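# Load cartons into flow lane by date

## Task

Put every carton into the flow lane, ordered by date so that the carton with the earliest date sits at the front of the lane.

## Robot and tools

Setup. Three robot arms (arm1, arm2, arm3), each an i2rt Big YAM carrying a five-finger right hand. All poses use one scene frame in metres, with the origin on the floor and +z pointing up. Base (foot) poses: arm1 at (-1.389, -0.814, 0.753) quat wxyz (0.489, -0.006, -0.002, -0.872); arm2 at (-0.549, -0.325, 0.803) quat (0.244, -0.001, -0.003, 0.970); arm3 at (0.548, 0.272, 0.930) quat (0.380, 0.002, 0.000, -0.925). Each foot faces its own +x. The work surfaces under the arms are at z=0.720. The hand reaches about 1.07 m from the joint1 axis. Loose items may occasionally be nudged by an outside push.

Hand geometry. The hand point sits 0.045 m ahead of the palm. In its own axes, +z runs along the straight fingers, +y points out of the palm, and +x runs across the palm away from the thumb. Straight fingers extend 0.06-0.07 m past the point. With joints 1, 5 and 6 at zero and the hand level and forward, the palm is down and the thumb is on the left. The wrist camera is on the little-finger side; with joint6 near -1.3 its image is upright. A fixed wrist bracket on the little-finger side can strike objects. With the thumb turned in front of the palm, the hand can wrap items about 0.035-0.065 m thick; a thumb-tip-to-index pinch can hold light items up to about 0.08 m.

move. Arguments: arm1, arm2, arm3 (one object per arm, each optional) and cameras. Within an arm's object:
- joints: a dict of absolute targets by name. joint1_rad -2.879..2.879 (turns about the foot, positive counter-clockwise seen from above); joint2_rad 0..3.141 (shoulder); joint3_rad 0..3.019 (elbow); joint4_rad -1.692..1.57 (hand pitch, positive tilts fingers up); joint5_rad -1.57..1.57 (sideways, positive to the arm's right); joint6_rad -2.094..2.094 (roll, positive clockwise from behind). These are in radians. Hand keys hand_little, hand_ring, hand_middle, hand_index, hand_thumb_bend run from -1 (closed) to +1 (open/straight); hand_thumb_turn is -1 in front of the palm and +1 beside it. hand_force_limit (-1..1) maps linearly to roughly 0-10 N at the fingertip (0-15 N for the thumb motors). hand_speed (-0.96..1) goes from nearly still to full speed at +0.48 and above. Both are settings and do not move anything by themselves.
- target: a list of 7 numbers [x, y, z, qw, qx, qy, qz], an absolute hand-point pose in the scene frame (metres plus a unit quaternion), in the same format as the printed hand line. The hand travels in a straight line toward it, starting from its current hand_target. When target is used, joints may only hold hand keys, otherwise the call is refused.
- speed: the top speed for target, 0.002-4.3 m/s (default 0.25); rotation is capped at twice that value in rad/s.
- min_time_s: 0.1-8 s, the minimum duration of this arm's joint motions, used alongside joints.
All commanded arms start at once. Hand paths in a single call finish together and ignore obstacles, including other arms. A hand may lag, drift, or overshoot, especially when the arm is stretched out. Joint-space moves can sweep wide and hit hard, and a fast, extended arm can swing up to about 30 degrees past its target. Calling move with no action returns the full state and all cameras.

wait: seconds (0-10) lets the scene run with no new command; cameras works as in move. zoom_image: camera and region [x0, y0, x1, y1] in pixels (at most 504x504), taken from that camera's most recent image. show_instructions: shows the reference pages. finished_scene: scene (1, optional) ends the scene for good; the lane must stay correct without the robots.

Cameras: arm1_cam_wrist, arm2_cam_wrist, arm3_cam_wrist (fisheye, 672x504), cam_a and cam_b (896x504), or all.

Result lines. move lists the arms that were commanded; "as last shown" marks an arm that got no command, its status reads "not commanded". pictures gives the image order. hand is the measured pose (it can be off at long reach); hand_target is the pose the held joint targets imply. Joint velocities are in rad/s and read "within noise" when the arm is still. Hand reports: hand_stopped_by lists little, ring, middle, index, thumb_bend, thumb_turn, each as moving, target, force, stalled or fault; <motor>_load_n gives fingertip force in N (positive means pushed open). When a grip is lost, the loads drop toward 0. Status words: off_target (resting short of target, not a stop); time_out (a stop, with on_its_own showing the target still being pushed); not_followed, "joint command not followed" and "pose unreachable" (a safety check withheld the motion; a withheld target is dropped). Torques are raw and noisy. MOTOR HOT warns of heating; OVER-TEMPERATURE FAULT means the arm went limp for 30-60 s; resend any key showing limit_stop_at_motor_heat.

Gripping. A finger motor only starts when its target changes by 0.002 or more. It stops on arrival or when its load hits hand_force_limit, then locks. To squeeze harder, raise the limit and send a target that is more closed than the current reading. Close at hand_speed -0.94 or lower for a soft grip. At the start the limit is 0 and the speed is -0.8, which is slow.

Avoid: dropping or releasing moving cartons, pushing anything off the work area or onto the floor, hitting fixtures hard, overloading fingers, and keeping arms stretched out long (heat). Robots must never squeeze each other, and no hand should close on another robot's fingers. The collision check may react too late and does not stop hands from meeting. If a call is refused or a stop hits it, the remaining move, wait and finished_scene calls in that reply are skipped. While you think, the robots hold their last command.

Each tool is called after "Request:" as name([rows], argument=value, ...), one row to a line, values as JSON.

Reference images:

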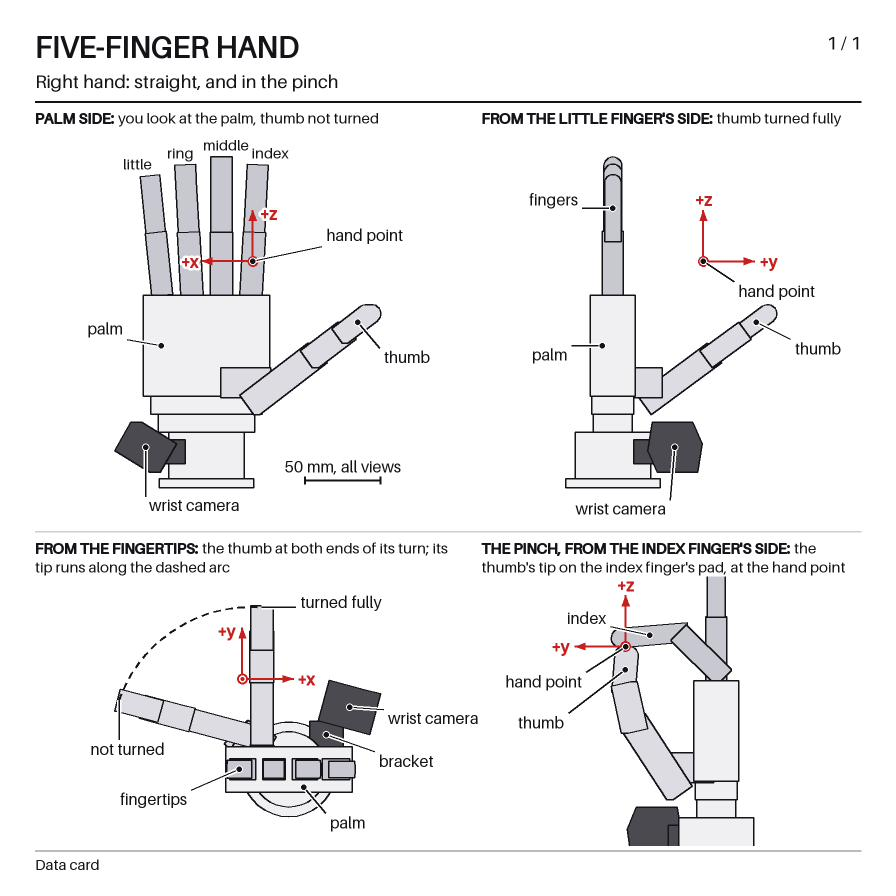

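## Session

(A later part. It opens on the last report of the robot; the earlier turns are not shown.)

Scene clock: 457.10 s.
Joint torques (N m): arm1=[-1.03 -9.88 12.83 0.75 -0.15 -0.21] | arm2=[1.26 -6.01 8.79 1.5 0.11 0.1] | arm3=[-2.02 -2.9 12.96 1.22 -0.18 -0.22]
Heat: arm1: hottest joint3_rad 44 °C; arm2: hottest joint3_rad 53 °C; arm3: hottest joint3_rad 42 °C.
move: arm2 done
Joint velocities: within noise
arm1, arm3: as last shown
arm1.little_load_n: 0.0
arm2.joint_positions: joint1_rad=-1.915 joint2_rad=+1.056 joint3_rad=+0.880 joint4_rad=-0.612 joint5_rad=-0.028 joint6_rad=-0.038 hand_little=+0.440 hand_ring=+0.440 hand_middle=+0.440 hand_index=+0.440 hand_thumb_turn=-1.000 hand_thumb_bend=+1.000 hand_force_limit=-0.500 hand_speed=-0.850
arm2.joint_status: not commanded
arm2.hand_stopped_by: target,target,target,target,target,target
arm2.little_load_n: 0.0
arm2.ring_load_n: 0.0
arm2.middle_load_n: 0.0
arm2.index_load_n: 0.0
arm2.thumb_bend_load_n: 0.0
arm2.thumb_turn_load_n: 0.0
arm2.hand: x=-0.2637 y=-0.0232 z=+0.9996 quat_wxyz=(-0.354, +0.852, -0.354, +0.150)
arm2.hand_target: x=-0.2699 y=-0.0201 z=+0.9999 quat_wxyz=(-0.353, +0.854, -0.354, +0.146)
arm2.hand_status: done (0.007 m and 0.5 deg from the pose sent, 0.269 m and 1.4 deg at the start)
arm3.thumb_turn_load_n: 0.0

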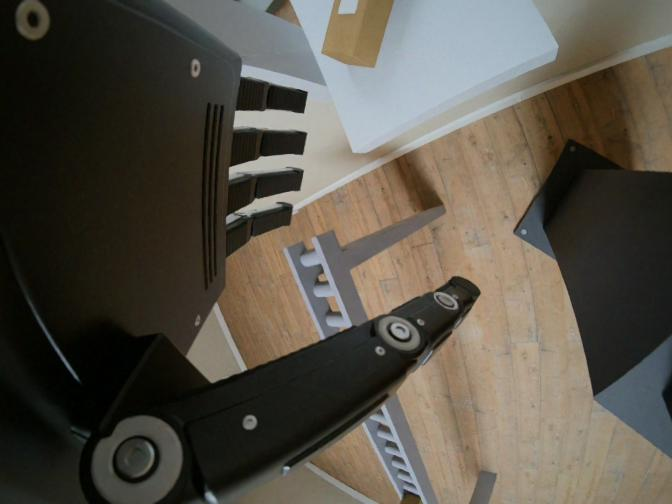

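Request:
move(arm3={"joints": {"hand_little": 0.4, "hand_ring": 0.4, "hand_middle": 0.4, "hand_index": 0.4}, "target": [-0.015, -0.018, 0.925, 0.1277, -0.3084, -0.8709, 0.3607], "speed": 0.15}, cameras=["arm3_cam_wrist", "cam_b", "cam_a"])

Scene clock: 461.27 s.
Joint torques (N m): arm1=[-1.03 -9.82 12.83 0.7 -0.15 -0.21] | arm2=[1.32 -6.12 8.8 1.5 0.12 0.13] | arm3=[-1.73 -12.16 11.43 0.92 -0.39 -0.23]
Heat: arm1: hottest joint3_rad 44 °C; arm2: hottest joint3_rad 52 °C; arm3: hottest joint3_rad 42 °C.
move: arm3 off_target
Joint velocities: within noise
arm1, arm2: as last shown
arm1.middle_load_n: 0.5
arm2.little_load_n: -0.5
arm2.hand: x=-0.2638 y=-0.0232 z=+0.9996 quat_wxyz=(-0.354, +0.852, -0.355, +0.150)
arm3.joint_positions: joint1_rad=-0.419 joint2_rad=+1.902 joint3_rad=+1.204 joint4_rad=-0.191 joint5_rad=-0.362 joint6_rad=-0.377 hand_little=+0.400 hand_ring=+0.400 hand_middle=+0.400 hand_index=+0.400 hand_thumb_turn=-1.000 hand_thumb_bend=+1.000 hand_force_limit=-0.500 hand_speed=-0.800
arm3.joint_status: all done
arm3.hand_stopped_by: target,target,target,target,target,target
arm3.little_load_n: 0.0
arm3.ring_load_n: 0.0
arm3.middle_load_n: 0.0
arm3.index_load_n: 0.0
arm3.thumb_bend_load_n: 0.0
arm3.thumb_turn_load_n: 0.0
arm3.hand: x=+0.0044 y=-0.0130 z=+0.9105 quat_wxyz=(+0.114, -0.320, -0.872, +0.351)
arm3.hand_target: x=-0.0142 y=-0.0177 z=+0.9255 quat_wxyz=(+0.128, -0.308, -0.871, +0.361)
arm3.hand_status: off_target (0.025 m and 2.4 deg from the pose sent, 0.340 m and 2.5 deg at the start)
pictures: arm3_cam_wrist, cam_a, cam_b

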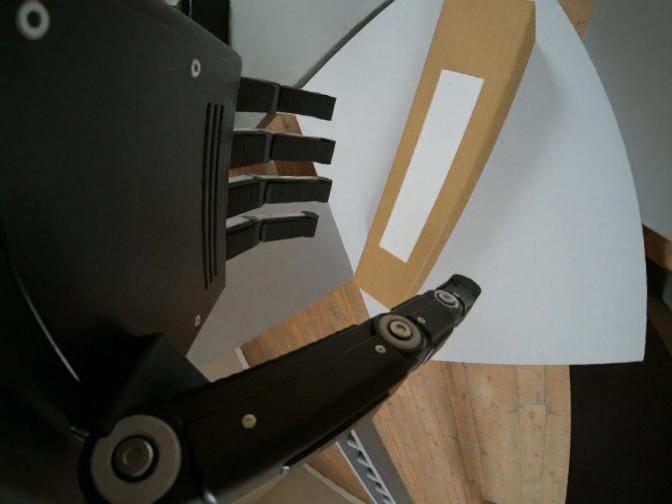

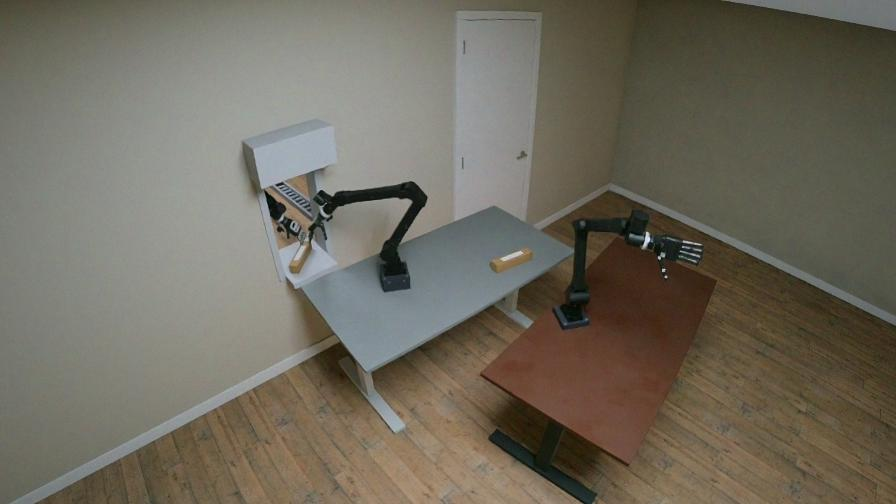

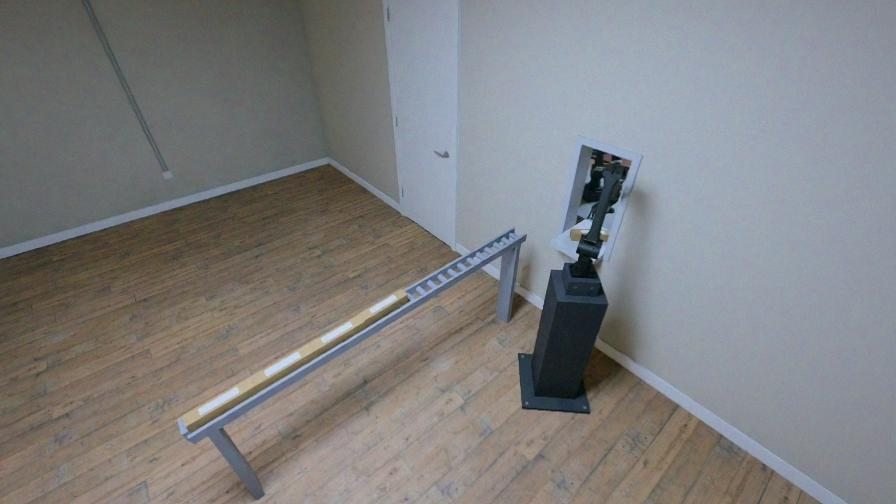

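Request:
zoom_image(camera="arm3_cam_wrist", region=[340, 40, 520, 300])

Request:
move(arm3={"target": [-0.02, -0.01, 0.85, 0.1277, -0.3084, -0.8709, 0.3607], "speed": 0.15}, cameras=["arm3_cam_wrist"])

Scaled by 1.938 from the camera's image (finer frame: 960x720).

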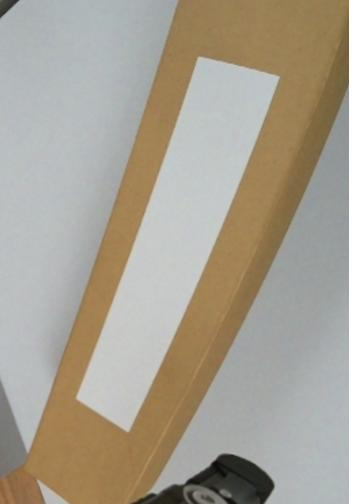

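Scene clock: 462.63 s.
Joint torques (N m): arm1=[-1.03 -9.88 12.83 0.73 -0.16 -0.21] | arm2=[1.26 -6.12 8.77 1.51 0.11 0.13] | arm3=[-2.08 -13.1 8.61 1.84 -0.22 -0.21]
Heat: arm1: hottest joint3_rad 44 °C; arm2: hottest joint3_rad 52 °C; arm3: hottest joint3_rad 42 °C.
move: arm3 off_target
Joint velocities: within noise
arm1, arm2: as last shown
arm1.middle_load_n: 0.0
arm2.little_load_n: 0.0
arm3.joint_positions: joint1_rad=-0.431 joint2_rad=+2.046 joint3_rad=+1.204 joint4_rad=-0.061 joint5_rad=-0.377 joint6_rad=-0.391 hand_little=+0.400 hand_ring=+0.400 hand_middle=+0.400 hand_index=+0.400 hand_thumb_turn=-1.000 hand_thumb_bend=+1.000 hand_force_limit=-0.500 hand_speed=-0.800
arm3.joint_status: not commanded
arm3.hand_stopped_by: target,target,target,target,target,target
arm3.little_load_n: 0.0
arm3.ring_load_n: 0.0
arm3.middle_load_n: 0.0
arm3.index_load_n: 0.0
arm3.thumb_bend_load_n: 0.0
arm3.thumb_turn_load_n: 0.0
arm3.hand: x=-0.0018 y=-0.0098 z=+0.8400 quat_wxyz=(+0.108, -0.319, -0.874, +0.350)
arm3.hand_target: x=-0.0195 y=-0.0096 z=+0.8503 quat_wxyz=(+0.128, -0.309, -0.871, +0.360)
arm3.hand_status: off_target (0.021 m and 2.8 deg from the pose sent, 0.065 m and 2.4 deg at the start)

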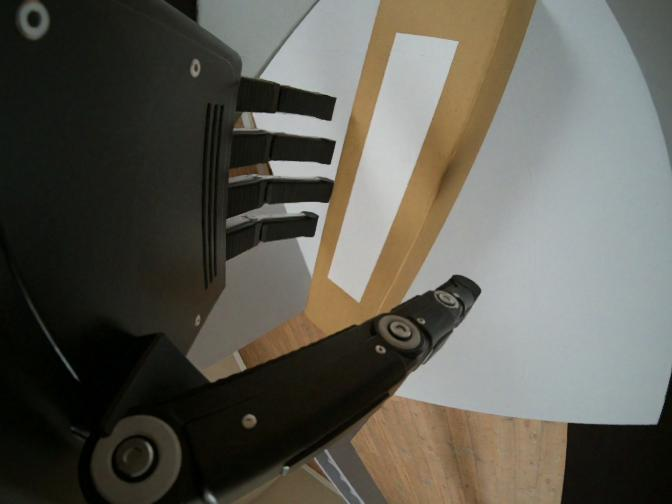

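Request:
move(arm3={"target": [-0.02, -0.01, 0.818, 0.1277, -0.3084, -0.8709, 0.3607], "speed": 0.1}, cameras=["arm3_cam_wrist"])

Scene clock: 463.80 s.
Joint torques (N m): arm1=[-0.97 -9.88 12.83 0.73 -0.16 -0.21] | arm2=[1.38 -6.01 8.79 1.5 0.12 0.13] | arm3=[-2.08 -12.69 7.99 1.77 -0.23 -0.21]
Heat: arm1: hottest joint3_rad 44 °C; arm2: hottest joint3_rad 52 °C; arm3: hottest joint3_rad 42 °C.
move: arm3 off_target
Joint velocities: within noise
arm1, arm2: as last shown
arm3.joint_positions: joint1_rad=-0.431 joint2_rad=+2.101 joint3_rad=+1.204 joint4_rad=+0.007 joint5_rad=-0.377 joint6_rad=-0.391 hand_little=+0.400 hand_ring=+0.400 hand_middle=+0.400 hand_index=+0.400 hand_thumb_turn=-1.000 hand_thumb_bend=+1.000 hand_force_limit=-0.500 hand_speed=-0.800
arm3.joint_status: not commanded
arm3.hand_stopped_by: target,target,target,target,target,target
arm3.little_load_n: 0.0
arm3.ring_load_n: 0.0
arm3.middle_load_n: 0.0
arm3.index_load_n: 0.5
arm3.thumb_bend_load_n: 0.0
arm3.thumb_turn_load_n: 0.0
arm3.hand: x=-0.0050 y=-0.0110 z=+0.8143 quat_wxyz=(+0.113, -0.317, -0.873, +0.354)
arm3.hand_target: x=-0.0196 y=-0.0098 z=+0.8183 quat_wxyz=(+0.128, -0.309, -0.871, +0.360)
arm3.hand_status: off_target (0.015 m and 2.1 deg from the pose sent, 0.029 m and 2.8 deg at the start)

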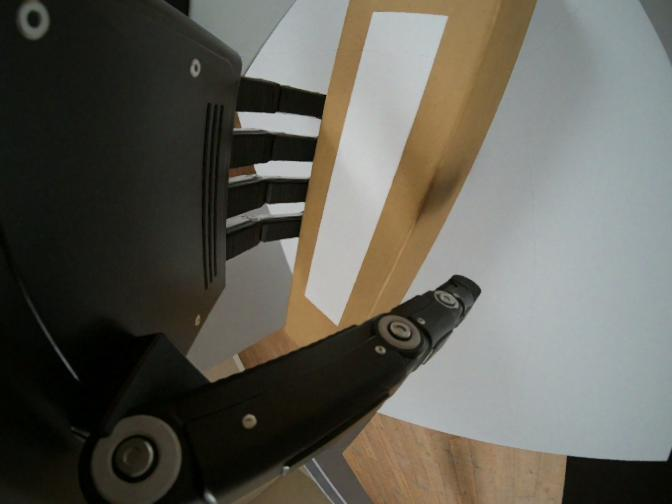

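Request:
move(arm3={"target": [-0.018, -0.011, 0.812, 0.1277, -0.3084, -0.8709, 0.3607], "speed": 0.1, "joints": {"hand_speed": -0.92, "hand_force_limit": 0, "hand_index": -0.02, "hand_middle": -0.02, "hand_thumb_bend": -0.05}}, cameras=[])

Request:
move(arm3={"joints": {"hand_force_limit": -0.5, "hand_ring": -0.1, "hand_little": -0.1}}, cameras=["arm3_cam_wrist"])

Scene clock: 468.43 s.
Joint torques (N m): arm1=[-1.03 -9.82 12.85 0.73 -0.16 -0.21] | arm2=[1.32 -6.07 8.79 1.52 0.11 0.13] | arm3=[-1.85 -12.81 7.58 1.59 -0.14 -0.18]
Heat: arm1: hottest joint3_rad 44 °C; arm2: hottest joint3_rad 52 °C; arm3: hottest joint3_rad 42 °C.
move: arm3 off_target
Joint velocities: within noise
arm1, arm2: as last shown
arm3.joint_positions: joint1_rad=-0.431 joint2_rad=+2.111 joint3_rad=+1.204 joint4_rad=+0.028 joint5_rad=-0.377 joint6_rad=-0.391 hand_little=+0.400 hand_ring=+0.400 hand_middle=+0.118 hand_index=+0.095 hand_thumb_turn=-1.000 hand_thumb_bend=+0.846 hand_force_limit=+0.000 hand_speed=-0.920
arm3.joint_status: hand_middle off_target (ended at +0.118, target -0.020); hand_index off_target (ended at +0.095, target -0.020); hand_thumb_bend off_target (ended at +0.846, target -0.050); the others done
arm3.hand_stopped_by: target,target,force,force,force,target
arm3.little_load_n: 0.0
arm3.ring_load_n: 0.0
arm3.middle_load_n: 4.0
arm3.index_load_n: 5.5
arm3.thumb_bend_load_n: 7.5
arm3.thumb_turn_load_n: 0.0
arm3.hand: x=-0.0073 y=-0.0119 z=+0.8104 quat_wxyz=(+0.117, -0.315, -0.872, +0.357)
arm3.hand_target: x=-0.0178 y=-0.0109 z=+0.8122 quat_wxyz=(+0.128, -0.309, -0.871, +0.361)
arm3.hand_status: off_target (0.011 m and 1.5 deg from the pose sent, 0.013 m and 2.1 deg at the start)

Scene clock: 470.60 s.
Joint torques (N m): arm1=[-1.03 -9.82 12.85 0.75 -0.16 -0.21] | arm2=[1.26 -5.95 8.79 1.52 0.11 0.13] | arm3=[-1.9 -12.81 7.54 1.57 -0.15 -0.18]
Heat: arm1: hottest joint3_rad 44 °C; arm2: hottest joint3_rad 52 °C; arm3: hottest joint3_rad 42 °C.
move: arm3 off_target
Joint velocities: within noise
arm1, arm2: as last shown
arm3.joint_positions: joint1_rad=-0.431 joint2_rad=+2.111 joint3_rad=+1.204 joint4_rad=+0.028 joint5_rad=-0.377 joint6_rad=-0.391 hand_little=+0.005 hand_ring=+0.080 hand_middle=+0.118 hand_index=+0.095 hand_thumb_turn=-1.000 hand_thumb_bend=+0.846 hand_force_limit=-0.500 hand_speed=-0.920
arm3.joint_status: hand_little off_target (ended at +0.005, target -0.100); hand_ring off_target (ended at +0.080, target -0.100); the others done
arm3.hand_stopped_by: force,force,force,force,force,target
arm3.little_load_n: 2.5
arm3.ring_load_n: 2.0
arm3.middle_load_n: 2.5
arm3.index_load_n: 4.0
arm3.thumb_bend_load_n: 9.5
arm3.thumb_turn_load_n: 0.0
arm3.hand: x=-0.0073 y=-0.0119 z=+0.8104 quat_wxyz=(+0.117, -0.315, -0.872, +0.357)
arm3.hand_target: x=-0.0178 y=-0.0109 z=+0.8122 quat_wxyz=(+0.128, -0.309, -0.871, +0.361)
arm3.hand_status: not commanded

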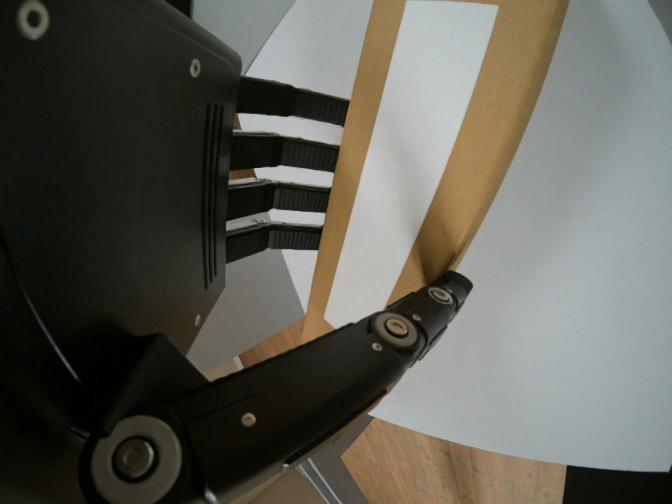

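Request:
move(arm3={"target": [-0.002, -0.014, 0.93, 0.1277, -0.3084, -0.8709, 0.3607], "speed": 0.12}, arm2={"joints": {"joint1_rad": 1.5}, "min_time_s": 5}, cameras=["arm3_cam_wrist"])

Scene clock: 477.33 s.
Joint torques (N m): arm1=[-1.03 -9.88 12.83 0.72 -0.15 -0.22] | arm2=[1.14 -6.24 8.73 1.48 0.05 0.13] | arm3=[-0.67 -15.27 8.98 1.09 -0.26 -0.07]
Heat: arm1: hottest joint3_rad 44 °C; arm2: hottest joint3_rad 52 °C; arm3: hottest joint3_rad 41 °C.
move: arm2 done; arm3 off_target
Joint velocities: within noise
arm1: as last shown
arm2.joint_positions: joint1_rad=+1.487 joint2_rad=+1.056 joint3_rad=+0.880 joint4_rad=-0.612 joint5_rad=-0.026 joint6_rad=-0.038 hand_little=+0.440 hand_ring=+0.440 hand_middle=+0.440 hand_index=+0.440 hand_thumb_turn=-1.000 hand_thumb_bend=+1.000 hand_force_limit=-0.500 hand_speed=-0.850
arm2.joint_status: all done
arm2.hand_stopped_by: target,target,target,target,target,target
arm2.little_load_n: 0.0
arm2.ring_load_n: 0.0
arm2.middle_load_n: 0.0
arm2.index_load_n: 0.0
arm2.thumb_bend_load_n: 0.0
arm2.thumb_turn_load_n: 0.0
arm2.hand: x=-0.7493 y=-0.6925 z=+0.9935 quat_wxyz=(-0.103, +0.242, +0.894, -0.364)
arm2.hand_target: x=-0.7431 y=-0.6936 z=+0.9938 quat_wxyz=(-0.098, +0.242, +0.895, -0.363)
arm2.hand_status: not commanded
arm3.joint_positions: joint1_rad=-0.428 joint2_rad=+1.913 joint3_rad=+1.188 joint4_rad=-0.191 joint5_rad=-0.365 joint6_rad=-0.391 hand_little=+0.005 hand_ring=+0.080 hand_middle=+0.118 hand_index=+0.095 hand_thumb_turn=-1.000 hand_thumb_bend=+0.846 hand_force_limit=-0.500 hand_speed=-0.920
arm3.joint_status: not commanded
arm3.hand_stopped_by: force,force,force,force,force,target
arm3.little_load_n: 0.5
arm3.ring_load_n: 1.0
arm3.middle_load_n: 2.5
arm3.index_load_n: 4.5
arm3.thumb_bend_load_n: 8.5
arm3.thumb_turn_load_n: 0.0
arm3.hand: x=+0.0109 y=-0.0045 z=+0.8975 quat_wxyz=(+0.107, -0.322, -0.876, +0.342)
arm3.hand_target: x=-0.0013 y=-0.0139 z=+0.9298 quat_wxyz=(+0.128, -0.308, -0.871, +0.361)
arm3.hand_status: off_target (0.036 m and 3.5 deg from the pose sent, 0.120 m and 1.5 deg at the start)

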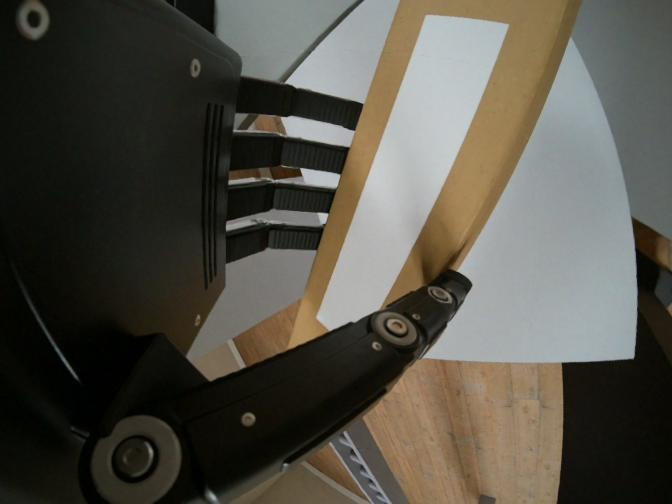

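Request:
move(arm3={"target": [0.26, -0.05, 1.02, 0.1277, -0.3084, -0.8709, 0.3607], "speed": 0.15}, arm2={"target": [-0.81, -0.86, 0.93, -0.2407, 0.5811, -0.7179, 0.2974], "speed": 0.3, "joints": {"hand_little": 0.7, "hand_ring": 0.7, "hand_middle": 0.7, "hand_index": 0.7}}, cameras=["arm3_cam_wrist", "arm2_cam_wrist"])

Scene clock: 481.80 s.
Joint torques (N m): arm1=[-1.03 -9.88 12.85 0.72 -0.16 -0.21] | arm2=[1.2 -18.37 10.4 -0.17 -0.35 -0.12] | arm3=[-0.79 -7.12 9.42 1.32 0.02 0.14]
Heat: arm1: hottest joint3_rad 44 °C; arm2: hottest joint3_rad 52 °C; arm3: hottest joint3_rad 41 °C.
move: arm2 off_target; arm3 off_target
Joint velocities: within noise
arm1.joint_positions: joint1_rad=-1.666 joint2_rad=+1.250 joint3_rad=+1.820 joint4_rad=-0.617 joint5_rad=-1.102 joint6_rad=-1.581 hand_little=+1.000 hand_ring=+1.000 hand_middle=+1.000 hand_index=+1.000 hand_thumb_turn=+1.000 hand_thumb_bend=+1.000 hand_force_limit=-0.500 hand_speed=+0.200
arm1.joint_status: not commanded
arm1.hand_stopped_by: target,target,target,target,target,target
arm1.little_load_n: 0.0
arm1.ring_load_n: 0.0
arm1.middle_load_n: 0.0
arm1.index_load_n: 0.0
arm1.thumb_bend_load_n: 0.0
arm1.thumb_turn_load_n: 0.0
arm1.hand: x=-1.8734 y=-0.6230 z=+1.4331 quat_wxyz=(+0.682, +0.150, -0.695, +0.172)
arm1.hand_target: x=-1.8697 y=-0.6203 z=+1.4495 quat_wxyz=(+0.689, +0.159, -0.689, +0.159)
arm1.hand_status: not commanded
arm2.joint_positions: joint1_rad=+1.469 joint2_rad=+2.073 joint3_rad=+1.960 joint4_rad=-1.688 joint5_rad=-0.723 joint6_rad=-1.989 hand_little=+0.700 hand_ring=+0.700 hand_middle=+0.700 hand_index=+0.700 hand_thumb_turn=-1.000 hand_thumb_bend=+1.000 hand_force_limit=-0.500 hand_speed=-0.850
arm2.joint_status: all done
arm2.hand_stopped_by: target,target,target,target,target,target
arm2.little_load_n: 0.0
arm2.ring_load_n: 0.0
arm2.middle_load_n: 0.0
arm2.index_load_n: 0.0
arm2.thumb_bend_load_n: 0.0
arm2.thumb_turn_load_n: 0.0
arm2.hand: x=-0.8108 y=-0.8487 z=+0.9288 quat_wxyz=(+0.203, -0.564, +0.739, -0.307)
arm2.hand_target: x=-0.8094 y=-0.8596 z=+0.9297 quat_wxyz=(+0.199, -0.575, +0.732, -0.307)
arm2.hand_status: off_target (0.011 m and 5.4 deg from the pose sent, 0.189 m and 108.5 deg at the start; a joint's target at an end of its range on 32 of 126 steps)
arm3.joint_positions: joint1_rad=-0.047 joint2_rad=+1.248 joint3_rad=+0.694 joint4_rad=-0.278 joint5_rad=-0.108 joint6_rad=-0.128 hand_little=+0.005 hand_ring=+0.080 hand_middle=+0.118 hand_index=+0.095 hand_thumb_turn=-1.000 hand_thumb_bend=+0.846 hand_force_limit=-0.500 hand_speed=-0.920
arm3.joint_status: not commanded
arm3.hand_stopped_by: force,force,force,force,force,target
arm3.little_load_n: 0.5
arm3.ring_load_n: 1.0
arm3.middle_load_n: 2.5
arm3.index_load_n: 5.0
arm3.thumb_bend_load_n: 8.0
arm3.thumb_turn_load_n: 0.0
arm3.hand: x=+0.2630 y=-0.0428 z=+1.0014 quat_wxyz=(+0.122, -0.306, -0.880, +0.342)
arm3.hand_target: x=+0.2601 y=-0.0499 z=+1.0198 quat_wxyz=(+0.127, -0.308, -0.871, +0.361)
arm3.hand_status: off_target (0.020 m and 2.5 deg from the pose sent, 0.281 m and 3.5 deg at the start)
pictures: arm2_cam_wrist, arm3_cam_wrist

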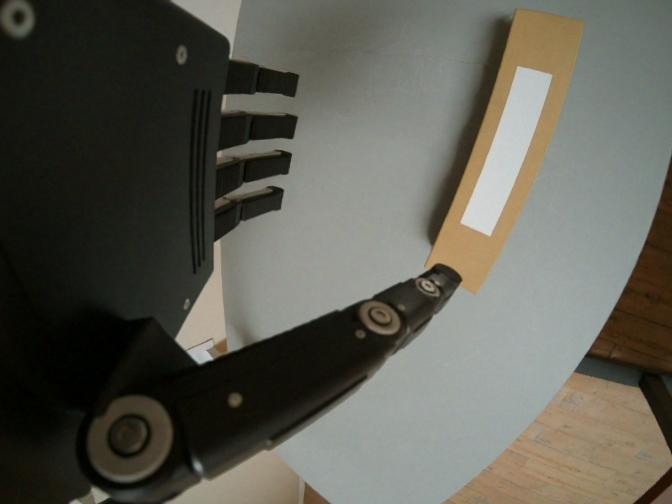

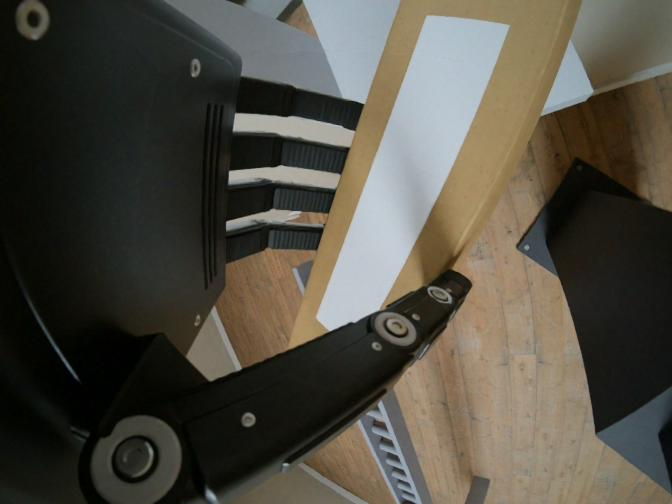

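Request:
move(arm3={"target": [0.53, -0.37, 0.985, -0.0027, 0.0065, -0.9239, 0.3827], "speed": 0.18}, arm2={"target": [-0.84, -0.917, 0.85, 0.2407, -0.5811, 0.7179, -0.2974], "speed": 0.15}, cameras=["arm3_cam_wrist", "arm2_cam_wrist", "cam_b"])

Scene clock: 485.23 s.
Joint torques (N m): arm1=[-1.03 -9.88 12.83 0.72 -0.15 -0.21] | arm2=[1.44 -20.78 10.4 -0.16 -0.45 -0.04] | arm3=[-1.38 -12.81 13.76 1.18 -0.16 -0.2]
Heat: arm1: hottest joint3_rad 44 °C; arm2: hottest joint3_rad 52 °C; arm3: hottest joint3_rad 41 °C.
move: arm2 off_target; arm3 off_target
Joint velocities: within noise
arm1: as last shown
arm2.joint_positions: joint1_rad=+1.475 joint2_rad=+2.334 joint3_rad=+2.213 joint4_rad=-1.688 joint5_rad=-0.723 joint6_rad=-1.997 hand_little=+0.700 hand_ring=+0.700 hand_middle=+0.700 hand_index=+0.700 hand_thumb_turn=-1.000 hand_thumb_bend=+1.000 hand_force_limit=-0.500 hand_speed=-0.850
arm2.joint_status: not commanded
arm2.hand_stopped_by: target,target,target,target,target,target
arm2.little_load_n: 0.0
arm2.ring_load_n: 0.0
arm2.middle_load_n: 0.0
arm2.index_load_n: 0.0
arm2.thumb_bend_load_n: 0.0
arm2.thumb_turn_load_n: 0.0
arm2.hand: x=-0.8447 y=-0.9053 z=+0.8530 quat_wxyz=(+0.207, -0.567, +0.736, -0.306)
arm2.hand_target: x=-0.8393 y=-0.9164 z=+0.8497 quat_wxyz=(+0.206, -0.577, +0.729, -0.306)
arm2.hand_status: off_target (0.013 m and 4.8 deg from the pose sent, 0.108 m and 5.4 deg at the start; a joint's target at an end of its range on 91 of 94 steps)
arm3.joint_positions: joint1_rad=+0.702 joint2_rad=+1.800 joint3_rad=+1.170 joint4_rad=-0.241 joint5_rad=-0.067 joint6_rad=-0.060 hand_little=+0.005 hand_ring=+0.080 hand_middle=+0.118 hand_index=+0.095 hand_thumb_turn=-1.000 hand_thumb_bend=+0.846 hand_force_limit=-0.500 hand_speed=-0.920
arm3.joint_status: not commanded
arm3.hand_stopped_by: force,force,force,force,force,target
arm3.little_load_n: 0.5
arm3.ring_load_n: 1.0
arm3.middle_load_n: 3.0
arm3.index_load_n: 5.0
arm3.thumb_bend_load_n: 8.0
arm3.thumb_turn_load_n: 0.0
arm3.hand: x=+0.5340 y=-0.3361 z=+0.9458 quat_wxyz=(-0.007, -0.002, -0.939, +0.344)
arm3.hand_target: x=+0.5303 y=-0.3671 z=+0.9861 quat_wxyz=(-0.002, +0.006, -0.924, +0.383)
arm3.hand_status: off_target (0.052 m and 4.9 deg from the pose sent, 0.423 m and 39.3 deg at the start)
pictures: arm2_cam_wrist, arm3_cam_wrist, cam_b

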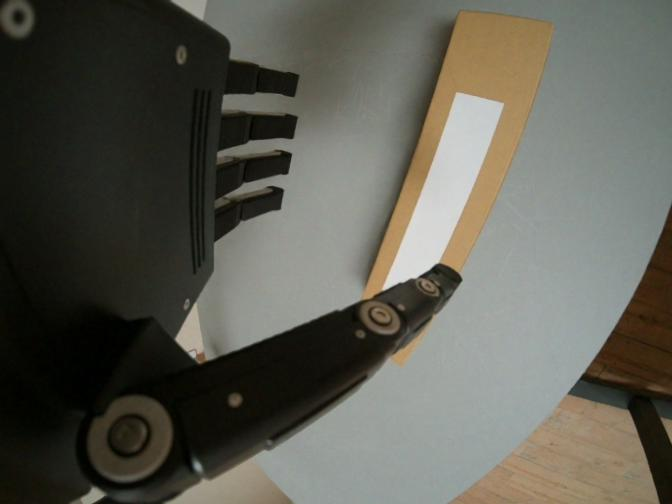

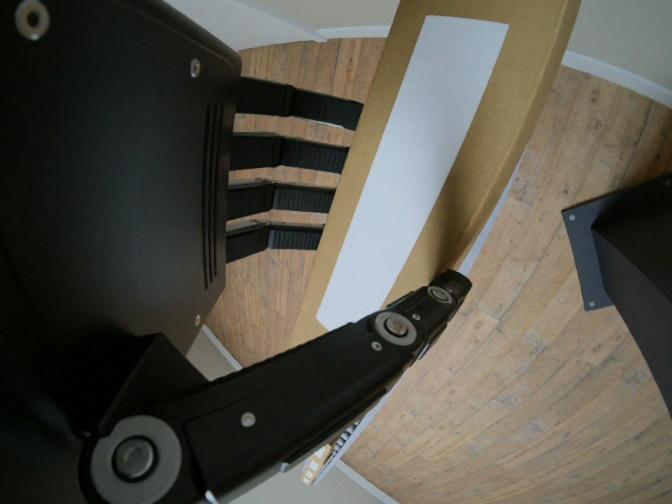

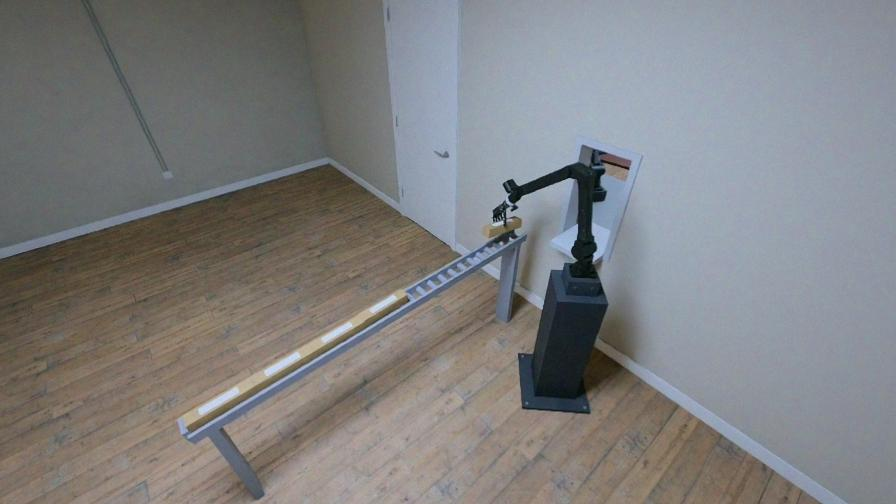

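Request:
move(arm3={"target": [0.53, -0.36, 0.87, -0.0027, 0.0065, -0.9239, 0.3827], "speed": 0.12}, arm2={"target": [-0.836, -0.924, 0.79, 0.2407, -0.5811, 0.7179, -0.2974], "speed": 0.1}, cameras=["arm3_cam_wrist", "arm2_cam_wrist"])

Scene clock: 487.37 s.
Joint torques (N m): arm1=[-1.08 -9.88 12.83 0.72 -0.16 -0.21] | arm2=[1.44 -21.6 10.17 -0.28 -0.54 -0.07] | arm3=[-1.55 -13.74 7.46 2.3 -0.22 -0.16]
Heat: arm1: hottest joint3_rad 44 °C; arm2: hottest joint3_rad 53 °C; arm3: hottest joint3_rad 41 °C.
move: arm2 off_target; arm3 off_target
Joint velocities: within noise
arm1: as last shown
arm2.joint_positions: joint1_rad=+1.485 joint2_rad=+2.452 joint3_rad=+2.265 joint4_rad=-1.688 joint5_rad=-0.723 joint6_rad=-2.027 hand_little=+0.700 hand_ring=+0.700 hand_middle=+0.700 hand_index=+0.700 hand_thumb_turn=-1.000 hand_thumb_bend=+1.000 hand_force_limit=-0.500 hand_speed=-0.850
arm2.joint_status: not commanded
arm2.hand_stopped_by: target,target,target,target,target,target
arm2.little_load_n: 0.0
arm2.ring_load_n: 0.0
arm2.middle_load_n: 0.0
arm2.index_load_n: 0.0
arm2.thumb_bend_load_n: 0.0
arm2.thumb_turn_load_n: 0.0
arm2.hand: x=-0.8417 y=-0.9128 z=+0.7941 quat_wxyz=(+0.233, -0.571, +0.729, -0.298)
arm2.hand_target: x=-0.8356 y=-0.9234 z=+0.7899 quat_wxyz=(+0.232, -0.580, +0.721, -0.299)
arm2.hand_status: off_target (0.013 m and 2.0 deg from the pose sent, 0.066 m and 4.8 deg at the start; a joint's target at an end of its range on 47 of 54 steps)
arm3.joint_positions: joint1_rad=+0.702 joint2_rad=+1.983 joint3_rad=+1.123 joint4_rad=+0.012 joint5_rad=-0.068 joint6_rad=-0.066 hand_little=+0.005 hand_ring=+0.079 hand_middle=+0.118 hand_index=+0.095 hand_thumb_turn=-1.000 hand_thumb_bend=+0.846 hand_force_limit=-0.500 hand_speed=-0.920
arm3.joint_status: not commanded
arm3.hand_stopped_by: force,force,force,force,force,target
arm3.little_load_n: 0.5
arm3.ring_load_n: 0.5
arm3.middle_load_n: 2.5
arm3.index_load_n: 5.0
arm3.thumb_bend_load_n: 7.5
arm3.thumb_turn_load_n: 1.0
arm3.hand: x=+0.5334 y=-0.3439 z=+0.8507 quat_wxyz=(-0.006, +0.001, -0.935, +0.355)
arm3.hand_target: x=+0.5301 y=-0.3595 z=+0.8703 quat_wxyz=(-0.003, +0.007, -0.924, +0.382)
arm3.hand_status: off_target (0.025 m and 3.5 deg from the pose sent, 0.080 m and 4.9 deg at the start)
pictures: arm2_cam_wrist, arm3_cam_wrist

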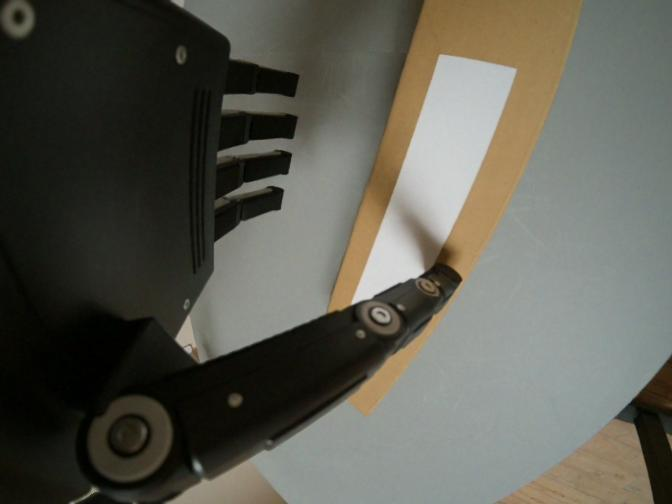

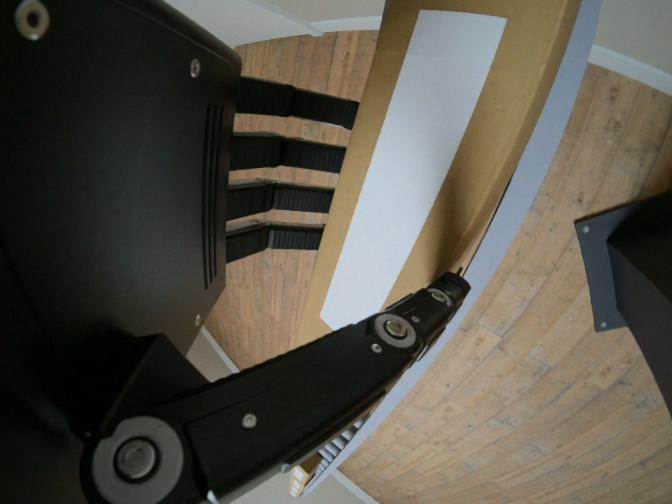

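Request:
move(arm3={"target": [0.53, -0.362, 0.84, -0.0027, 0.0065, -0.9239, 0.3827], "speed": 0.1}, arm2={"target": [-0.854, -0.92, 0.79, 0.2407, -0.5811, 0.7179, -0.2974], "speed": 0.1}, cameras=["arm3_cam_wrist", "arm2_cam_wrist"])

Scene clock: 488.83 s.
Joint torques (N m): arm1=[-1.03 -9.88 12.85 0.75 -0.16 -0.21] | arm2=[-0.67 -21.89 10.22 -0.25 -0.33 -0.07] | arm3=[-1.55 -13.39 7.19 2.25 -0.13 -0.11]
Heat: arm1: hottest joint3_rad 44 °C; arm2: hottest joint3_rad 53 °C; arm3: hottest joint3_rad 41 °C.
move: arm2 off_target; arm3 off_target
Joint velocities: within noise
arm1: as last shown
arm2.joint_positions: joint1_rad=+1.485 joint2_rad=+2.454 joint3_rad=+2.279 joint4_rad=-1.688 joint5_rad=-0.721 joint6_rad=-2.040 hand_little=+0.700 hand_ring=+0.700 hand_middle=+0.700 hand_index=+0.700 hand_thumb_turn=-1.000 hand_thumb_bend=+1.000 hand_force_limit=-0.500 hand_speed=-0.850
arm2.joint_status: not commanded
arm2.hand_stopped_by: target,target,target,target,target,target
arm2.little_load_n: 0.0
arm2.ring_load_n: 0.0
arm2.middle_load_n: 0.0
arm2.index_load_n: 0.0
arm2.thumb_bend_load_n: 0.0
arm2.thumb_turn_load_n: 0.0
arm2.hand: x=-0.8447 y=-0.9169 z=+0.7968 quat_wxyz=(+0.225, -0.578, +0.725, -0.301)
arm2.hand_target: x=-0.8535 y=-0.9194 z=+0.7898 quat_wxyz=(+0.222, -0.579, +0.724, -0.301)
arm2.hand_status: off_target (0.012 m and 2.0 deg from the pose sent, 0.015 m and 2.0 deg at the start; a joint's target at an end of its range on 30 of 31 steps)
arm3.joint_positions: joint1_rad=+0.702 joint2_rad=+2.041 joint3_rad=+1.123 joint4_rad=+0.079 joint5_rad=-0.070 joint6_rad=-0.070 hand_little=+0.005 hand_ring=+0.079 hand_middle=+0.118 hand_index=+0.095 hand_thumb_turn=-1.000 hand_thumb_bend=+0.846 hand_force_limit=-0.500 hand_speed=-0.920
arm3.joint_status: not commanded
arm3.hand_stopped_by: force,force,force,force,force,target
arm3.little_load_n: 0.5
arm3.ring_load_n: 0.5
arm3.middle_load_n: 1.5
arm3.index_load_n: 4.0
arm3.thumb_bend_load_n: 8.5
arm3.thumb_turn_load_n: 2.0
arm3.hand: x=+0.5333 y=-0.3467 z=+0.8247 quat_wxyz=(-0.005, +0.004, -0.933, +0.359)
arm3.hand_target: x=+0.5301 y=-0.3615 z=+0.8402 quat_wxyz=(-0.003, +0.006, -0.924, +0.382)
arm3.hand_status: off_target (0.022 m and 3.0 deg from the pose sent, 0.021 m and 3.5 deg at the start)
pictures: arm2_cam_wrist, arm3_cam_wrist

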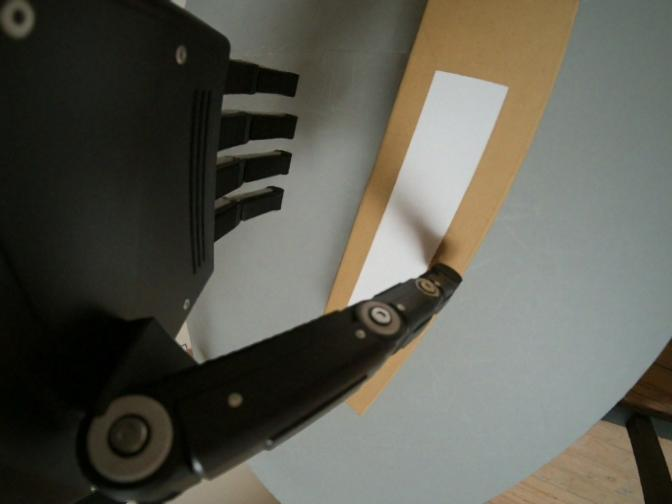

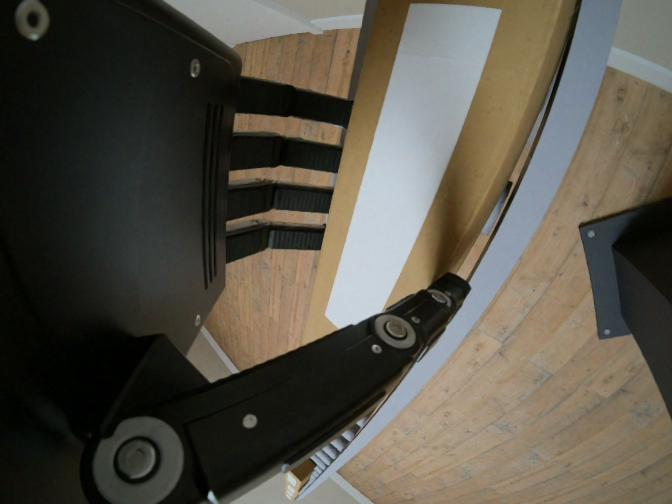

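Request:
move(arm3={"target": [0.53, -0.362, 0.825, -0.0027, 0.0065, -0.9239, 0.3827], "speed": 0.1}, arm2={"target": [-0.868, -0.922, 0.785, 0.2407, -0.5811, 0.7179, -0.2974], "speed": 0.15}, cameras=["arm3_cam_wrist", "arm2_cam_wrist"])

Scene clock: 490.13 s.
Joint torques (N m): arm1=[-1.08 -9.88 12.85 0.73 -0.16 -0.21] | arm2=[-1.49 -21.71 10.32 -0.25 -0.33 -0.07] | arm3=[-1.49 -11.93 7.15 2.41 -0.14 -0.11]
Heat: arm1: hottest joint3_rad 44 °C; arm2: hottest joint3_rad 53 °C; arm3: hottest joint3_rad 41 °C.
move: arm2 off_target; arm3 off_target
Joint velocities: within noise
arm1: as last shown
arm2.joint_positions: joint1_rad=+1.478 joint2_rad=+2.479 joint3_rad=+2.315 joint4_rad=-1.688 joint5_rad=-0.717 joint6_rad=-2.044 hand_little=+0.700 hand_ring=+0.700 hand_middle=+0.700 hand_index=+0.700 hand_thumb_turn=-1.000 hand_thumb_bend=+1.000 hand_force_limit=-0.500 hand_speed=-0.850
arm2.joint_status: not commanded
arm2.hand_stopped_by: target,target,target,target,target,target
arm2.little_load_n: -0.5
arm2.ring_load_n: 0.0
arm2.middle_load_n: 0.0
arm2.index_load_n: 0.0
arm2.thumb_bend_load_n: 0.0
arm2.thumb_turn_load_n: 0.0
arm2.hand: x=-0.8539 y=-0.9214 z=+0.7911 quat_wxyz=(+0.218, -0.580, +0.725, -0.302)
arm2.hand_target: x=-0.8673 y=-0.9213 z=+0.7849 quat_wxyz=(+0.213, -0.579, +0.726, -0.303)
arm2.hand_status: off_target (0.015 m and 2.7 deg from the pose sent, 0.027 m and 2.0 deg at the start; a joint's target at an end of its range on 29 of 30 steps)
arm3.joint_positions: joint1_rad=+0.702 joint2_rad=+2.049 joint3_rad=+1.123 joint4_rad=+0.107 joint5_rad=-0.070 joint6_rad=-0.070 hand_little=+0.005 hand_ring=+0.079 hand_middle=+0.118 hand_index=+0.095 hand_thumb_turn=-1.000 hand_thumb_bend=+0.846 hand_force_limit=-0.500 hand_speed=-0.920
arm3.joint_status: not commanded
arm3.hand_stopped_by: force,force,force,force,force,target
arm3.little_load_n: 0.0
arm3.ring_load_n: 0.0
arm3.middle_load_n: 1.0
arm3.index_load_n: 3.0
arm3.thumb_bend_load_n: 9.5
arm3.thumb_turn_load_n: 1.5
arm3.hand: x=+0.5329 y=-0.3515 z=+0.8237 quat_wxyz=(-0.005, +0.004, -0.930, +0.368)
arm3.hand_target: x=+0.5301 y=-0.3618 z=+0.8254 quat_wxyz=(-0.003, +0.006, -0.924, +0.383)
arm3.hand_status: off_target (0.011 m and 1.8 deg from the pose sent, 0.016 m and 3.0 deg at the start)
pictures: arm2_cam_wrist, arm3_cam_wrist

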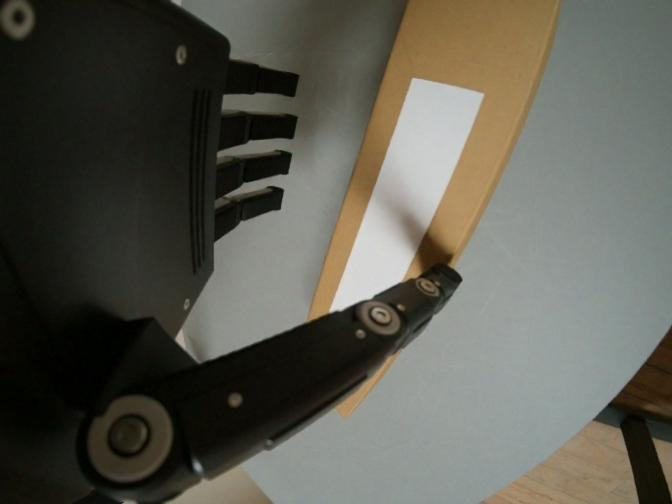

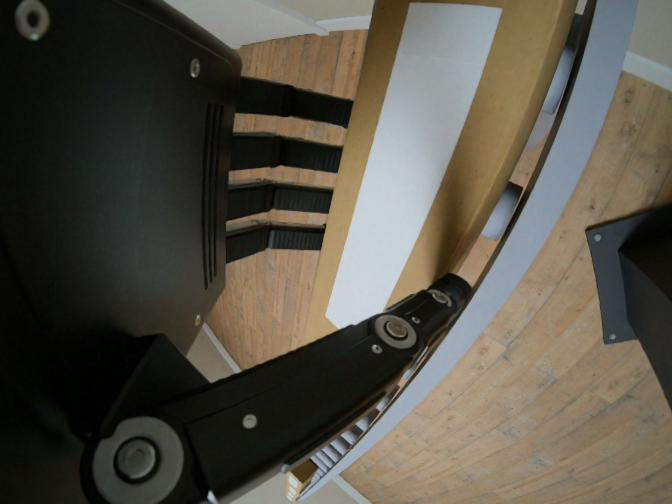

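Request:
move(arm3={"target": [0.53, -0.356, 0.848, -0.0027, 0.0065, -0.9239, 0.3827], "speed": 0.1}, arm2={"target": [-0.868, -0.918, 0.765, 0.2407, -0.5811, 0.7179, -0.2974], "speed": 0.1}, cameras=["arm3_cam_wrist", "arm2_cam_wrist"])

Scene clock: 491.33 s.
Joint torques (N m): arm1=[-0.97 -9.88 12.85 0.73 -0.16 -0.21] | arm2=[-1.55 -20.42 9.62 -0.09 -0.3 -0.13] | arm3=[-1.67 -15.21 6.3 1.03 -0.16 -0.11]
Heat: arm1: hottest joint3_rad 44 °C; arm2: hottest joint3_rad 53 °C; arm3: hottest joint3_rad 41 °C.
move: arm2 off_target; arm3 off_target
Joint velocities: within noise
arm1: as last shown
arm2.joint_positions: joint1_rad=+1.477 joint2_rad=+2.491 joint3_rad=+2.321 joint4_rad=-1.693 joint5_rad=-0.717 joint6_rad=-2.057 hand_little=+0.700 hand_ring=+0.700 hand_middle=+0.700 hand_index=+0.700 hand_thumb_turn=-1.000 hand_thumb_bend=+1.000 hand_force_limit=-0.500 hand_speed=-0.850
arm2.joint_status: not commanded
arm2.hand_stopped_by: target,target,target,target,target,target
arm2.little_load_n: 0.0
arm2.ring_load_n: 0.0
arm2.middle_load_n: 0.0
arm2.index_load_n: 0.0
arm2.thumb_bend_load_n: 0.0
arm2.thumb_turn_load_n: 0.5
arm2.hand: x=-0.8545 y=-0.9210 z=+0.7854 quat_wxyz=(+0.221, -0.582, +0.722, -0.302)
arm2.hand_target: x=-0.8670 y=-0.9170 z=+0.7652 quat_wxyz=(+0.224, -0.579, +0.724, -0.301)
arm2.hand_status: off_target (0.025 m and 2.4 deg from the pose sent, 0.030 m and 2.7 deg at the start; a joint's target at an end of its range on 28 of 29 steps)
arm3.joint_positions: joint1_rad=+0.702 joint2_rad=+2.043 joint3_rad=+1.115 joint4_rad=+0.107 joint5_rad=-0.070 joint6_rad=-0.070 hand_little=+0.005 hand_ring=+0.079 hand_middle=+0.118 hand_index=+0.095 hand_thumb_turn=-1.000 hand_thumb_bend=+0.846 hand_force_limit=-0.500 hand_speed=-0.920
arm3.joint_status: not commanded
arm3.hand_stopped_by: force,force,force,force,force,target
arm3.little_load_n: 1.5
arm3.ring_load_n: 1.0
arm3.middle_load_n: 2.0
arm3.index_load_n: 4.0
arm3.thumb_bend_load_n: 8.5
arm3.thumb_turn_load_n: 1.0
arm3.hand: x=+0.5332 y=-0.3487 z=+0.8246 quat_wxyz=(-0.005, +0.004, -0.930, +0.368)
arm3.hand_target: x=+0.5301 y=-0.3560 z=+0.8474 quat_wxyz=(-0.003, +0.006, -0.924, +0.383)
arm3.hand_status: off_target (0.025 m and 1.9 deg from the pose sent, 0.025 m and 1.8 deg at the start)
pictures: arm2_cam_wrist, arm3_cam_wrist

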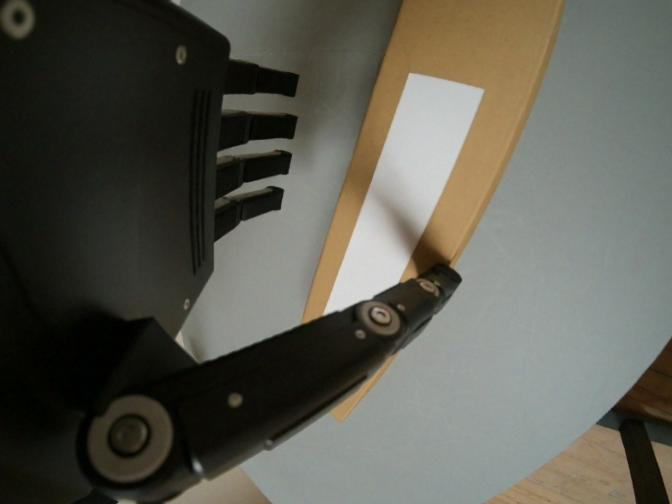

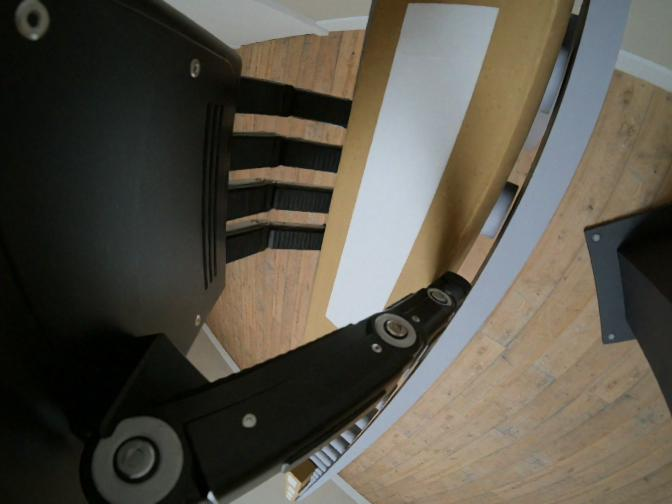

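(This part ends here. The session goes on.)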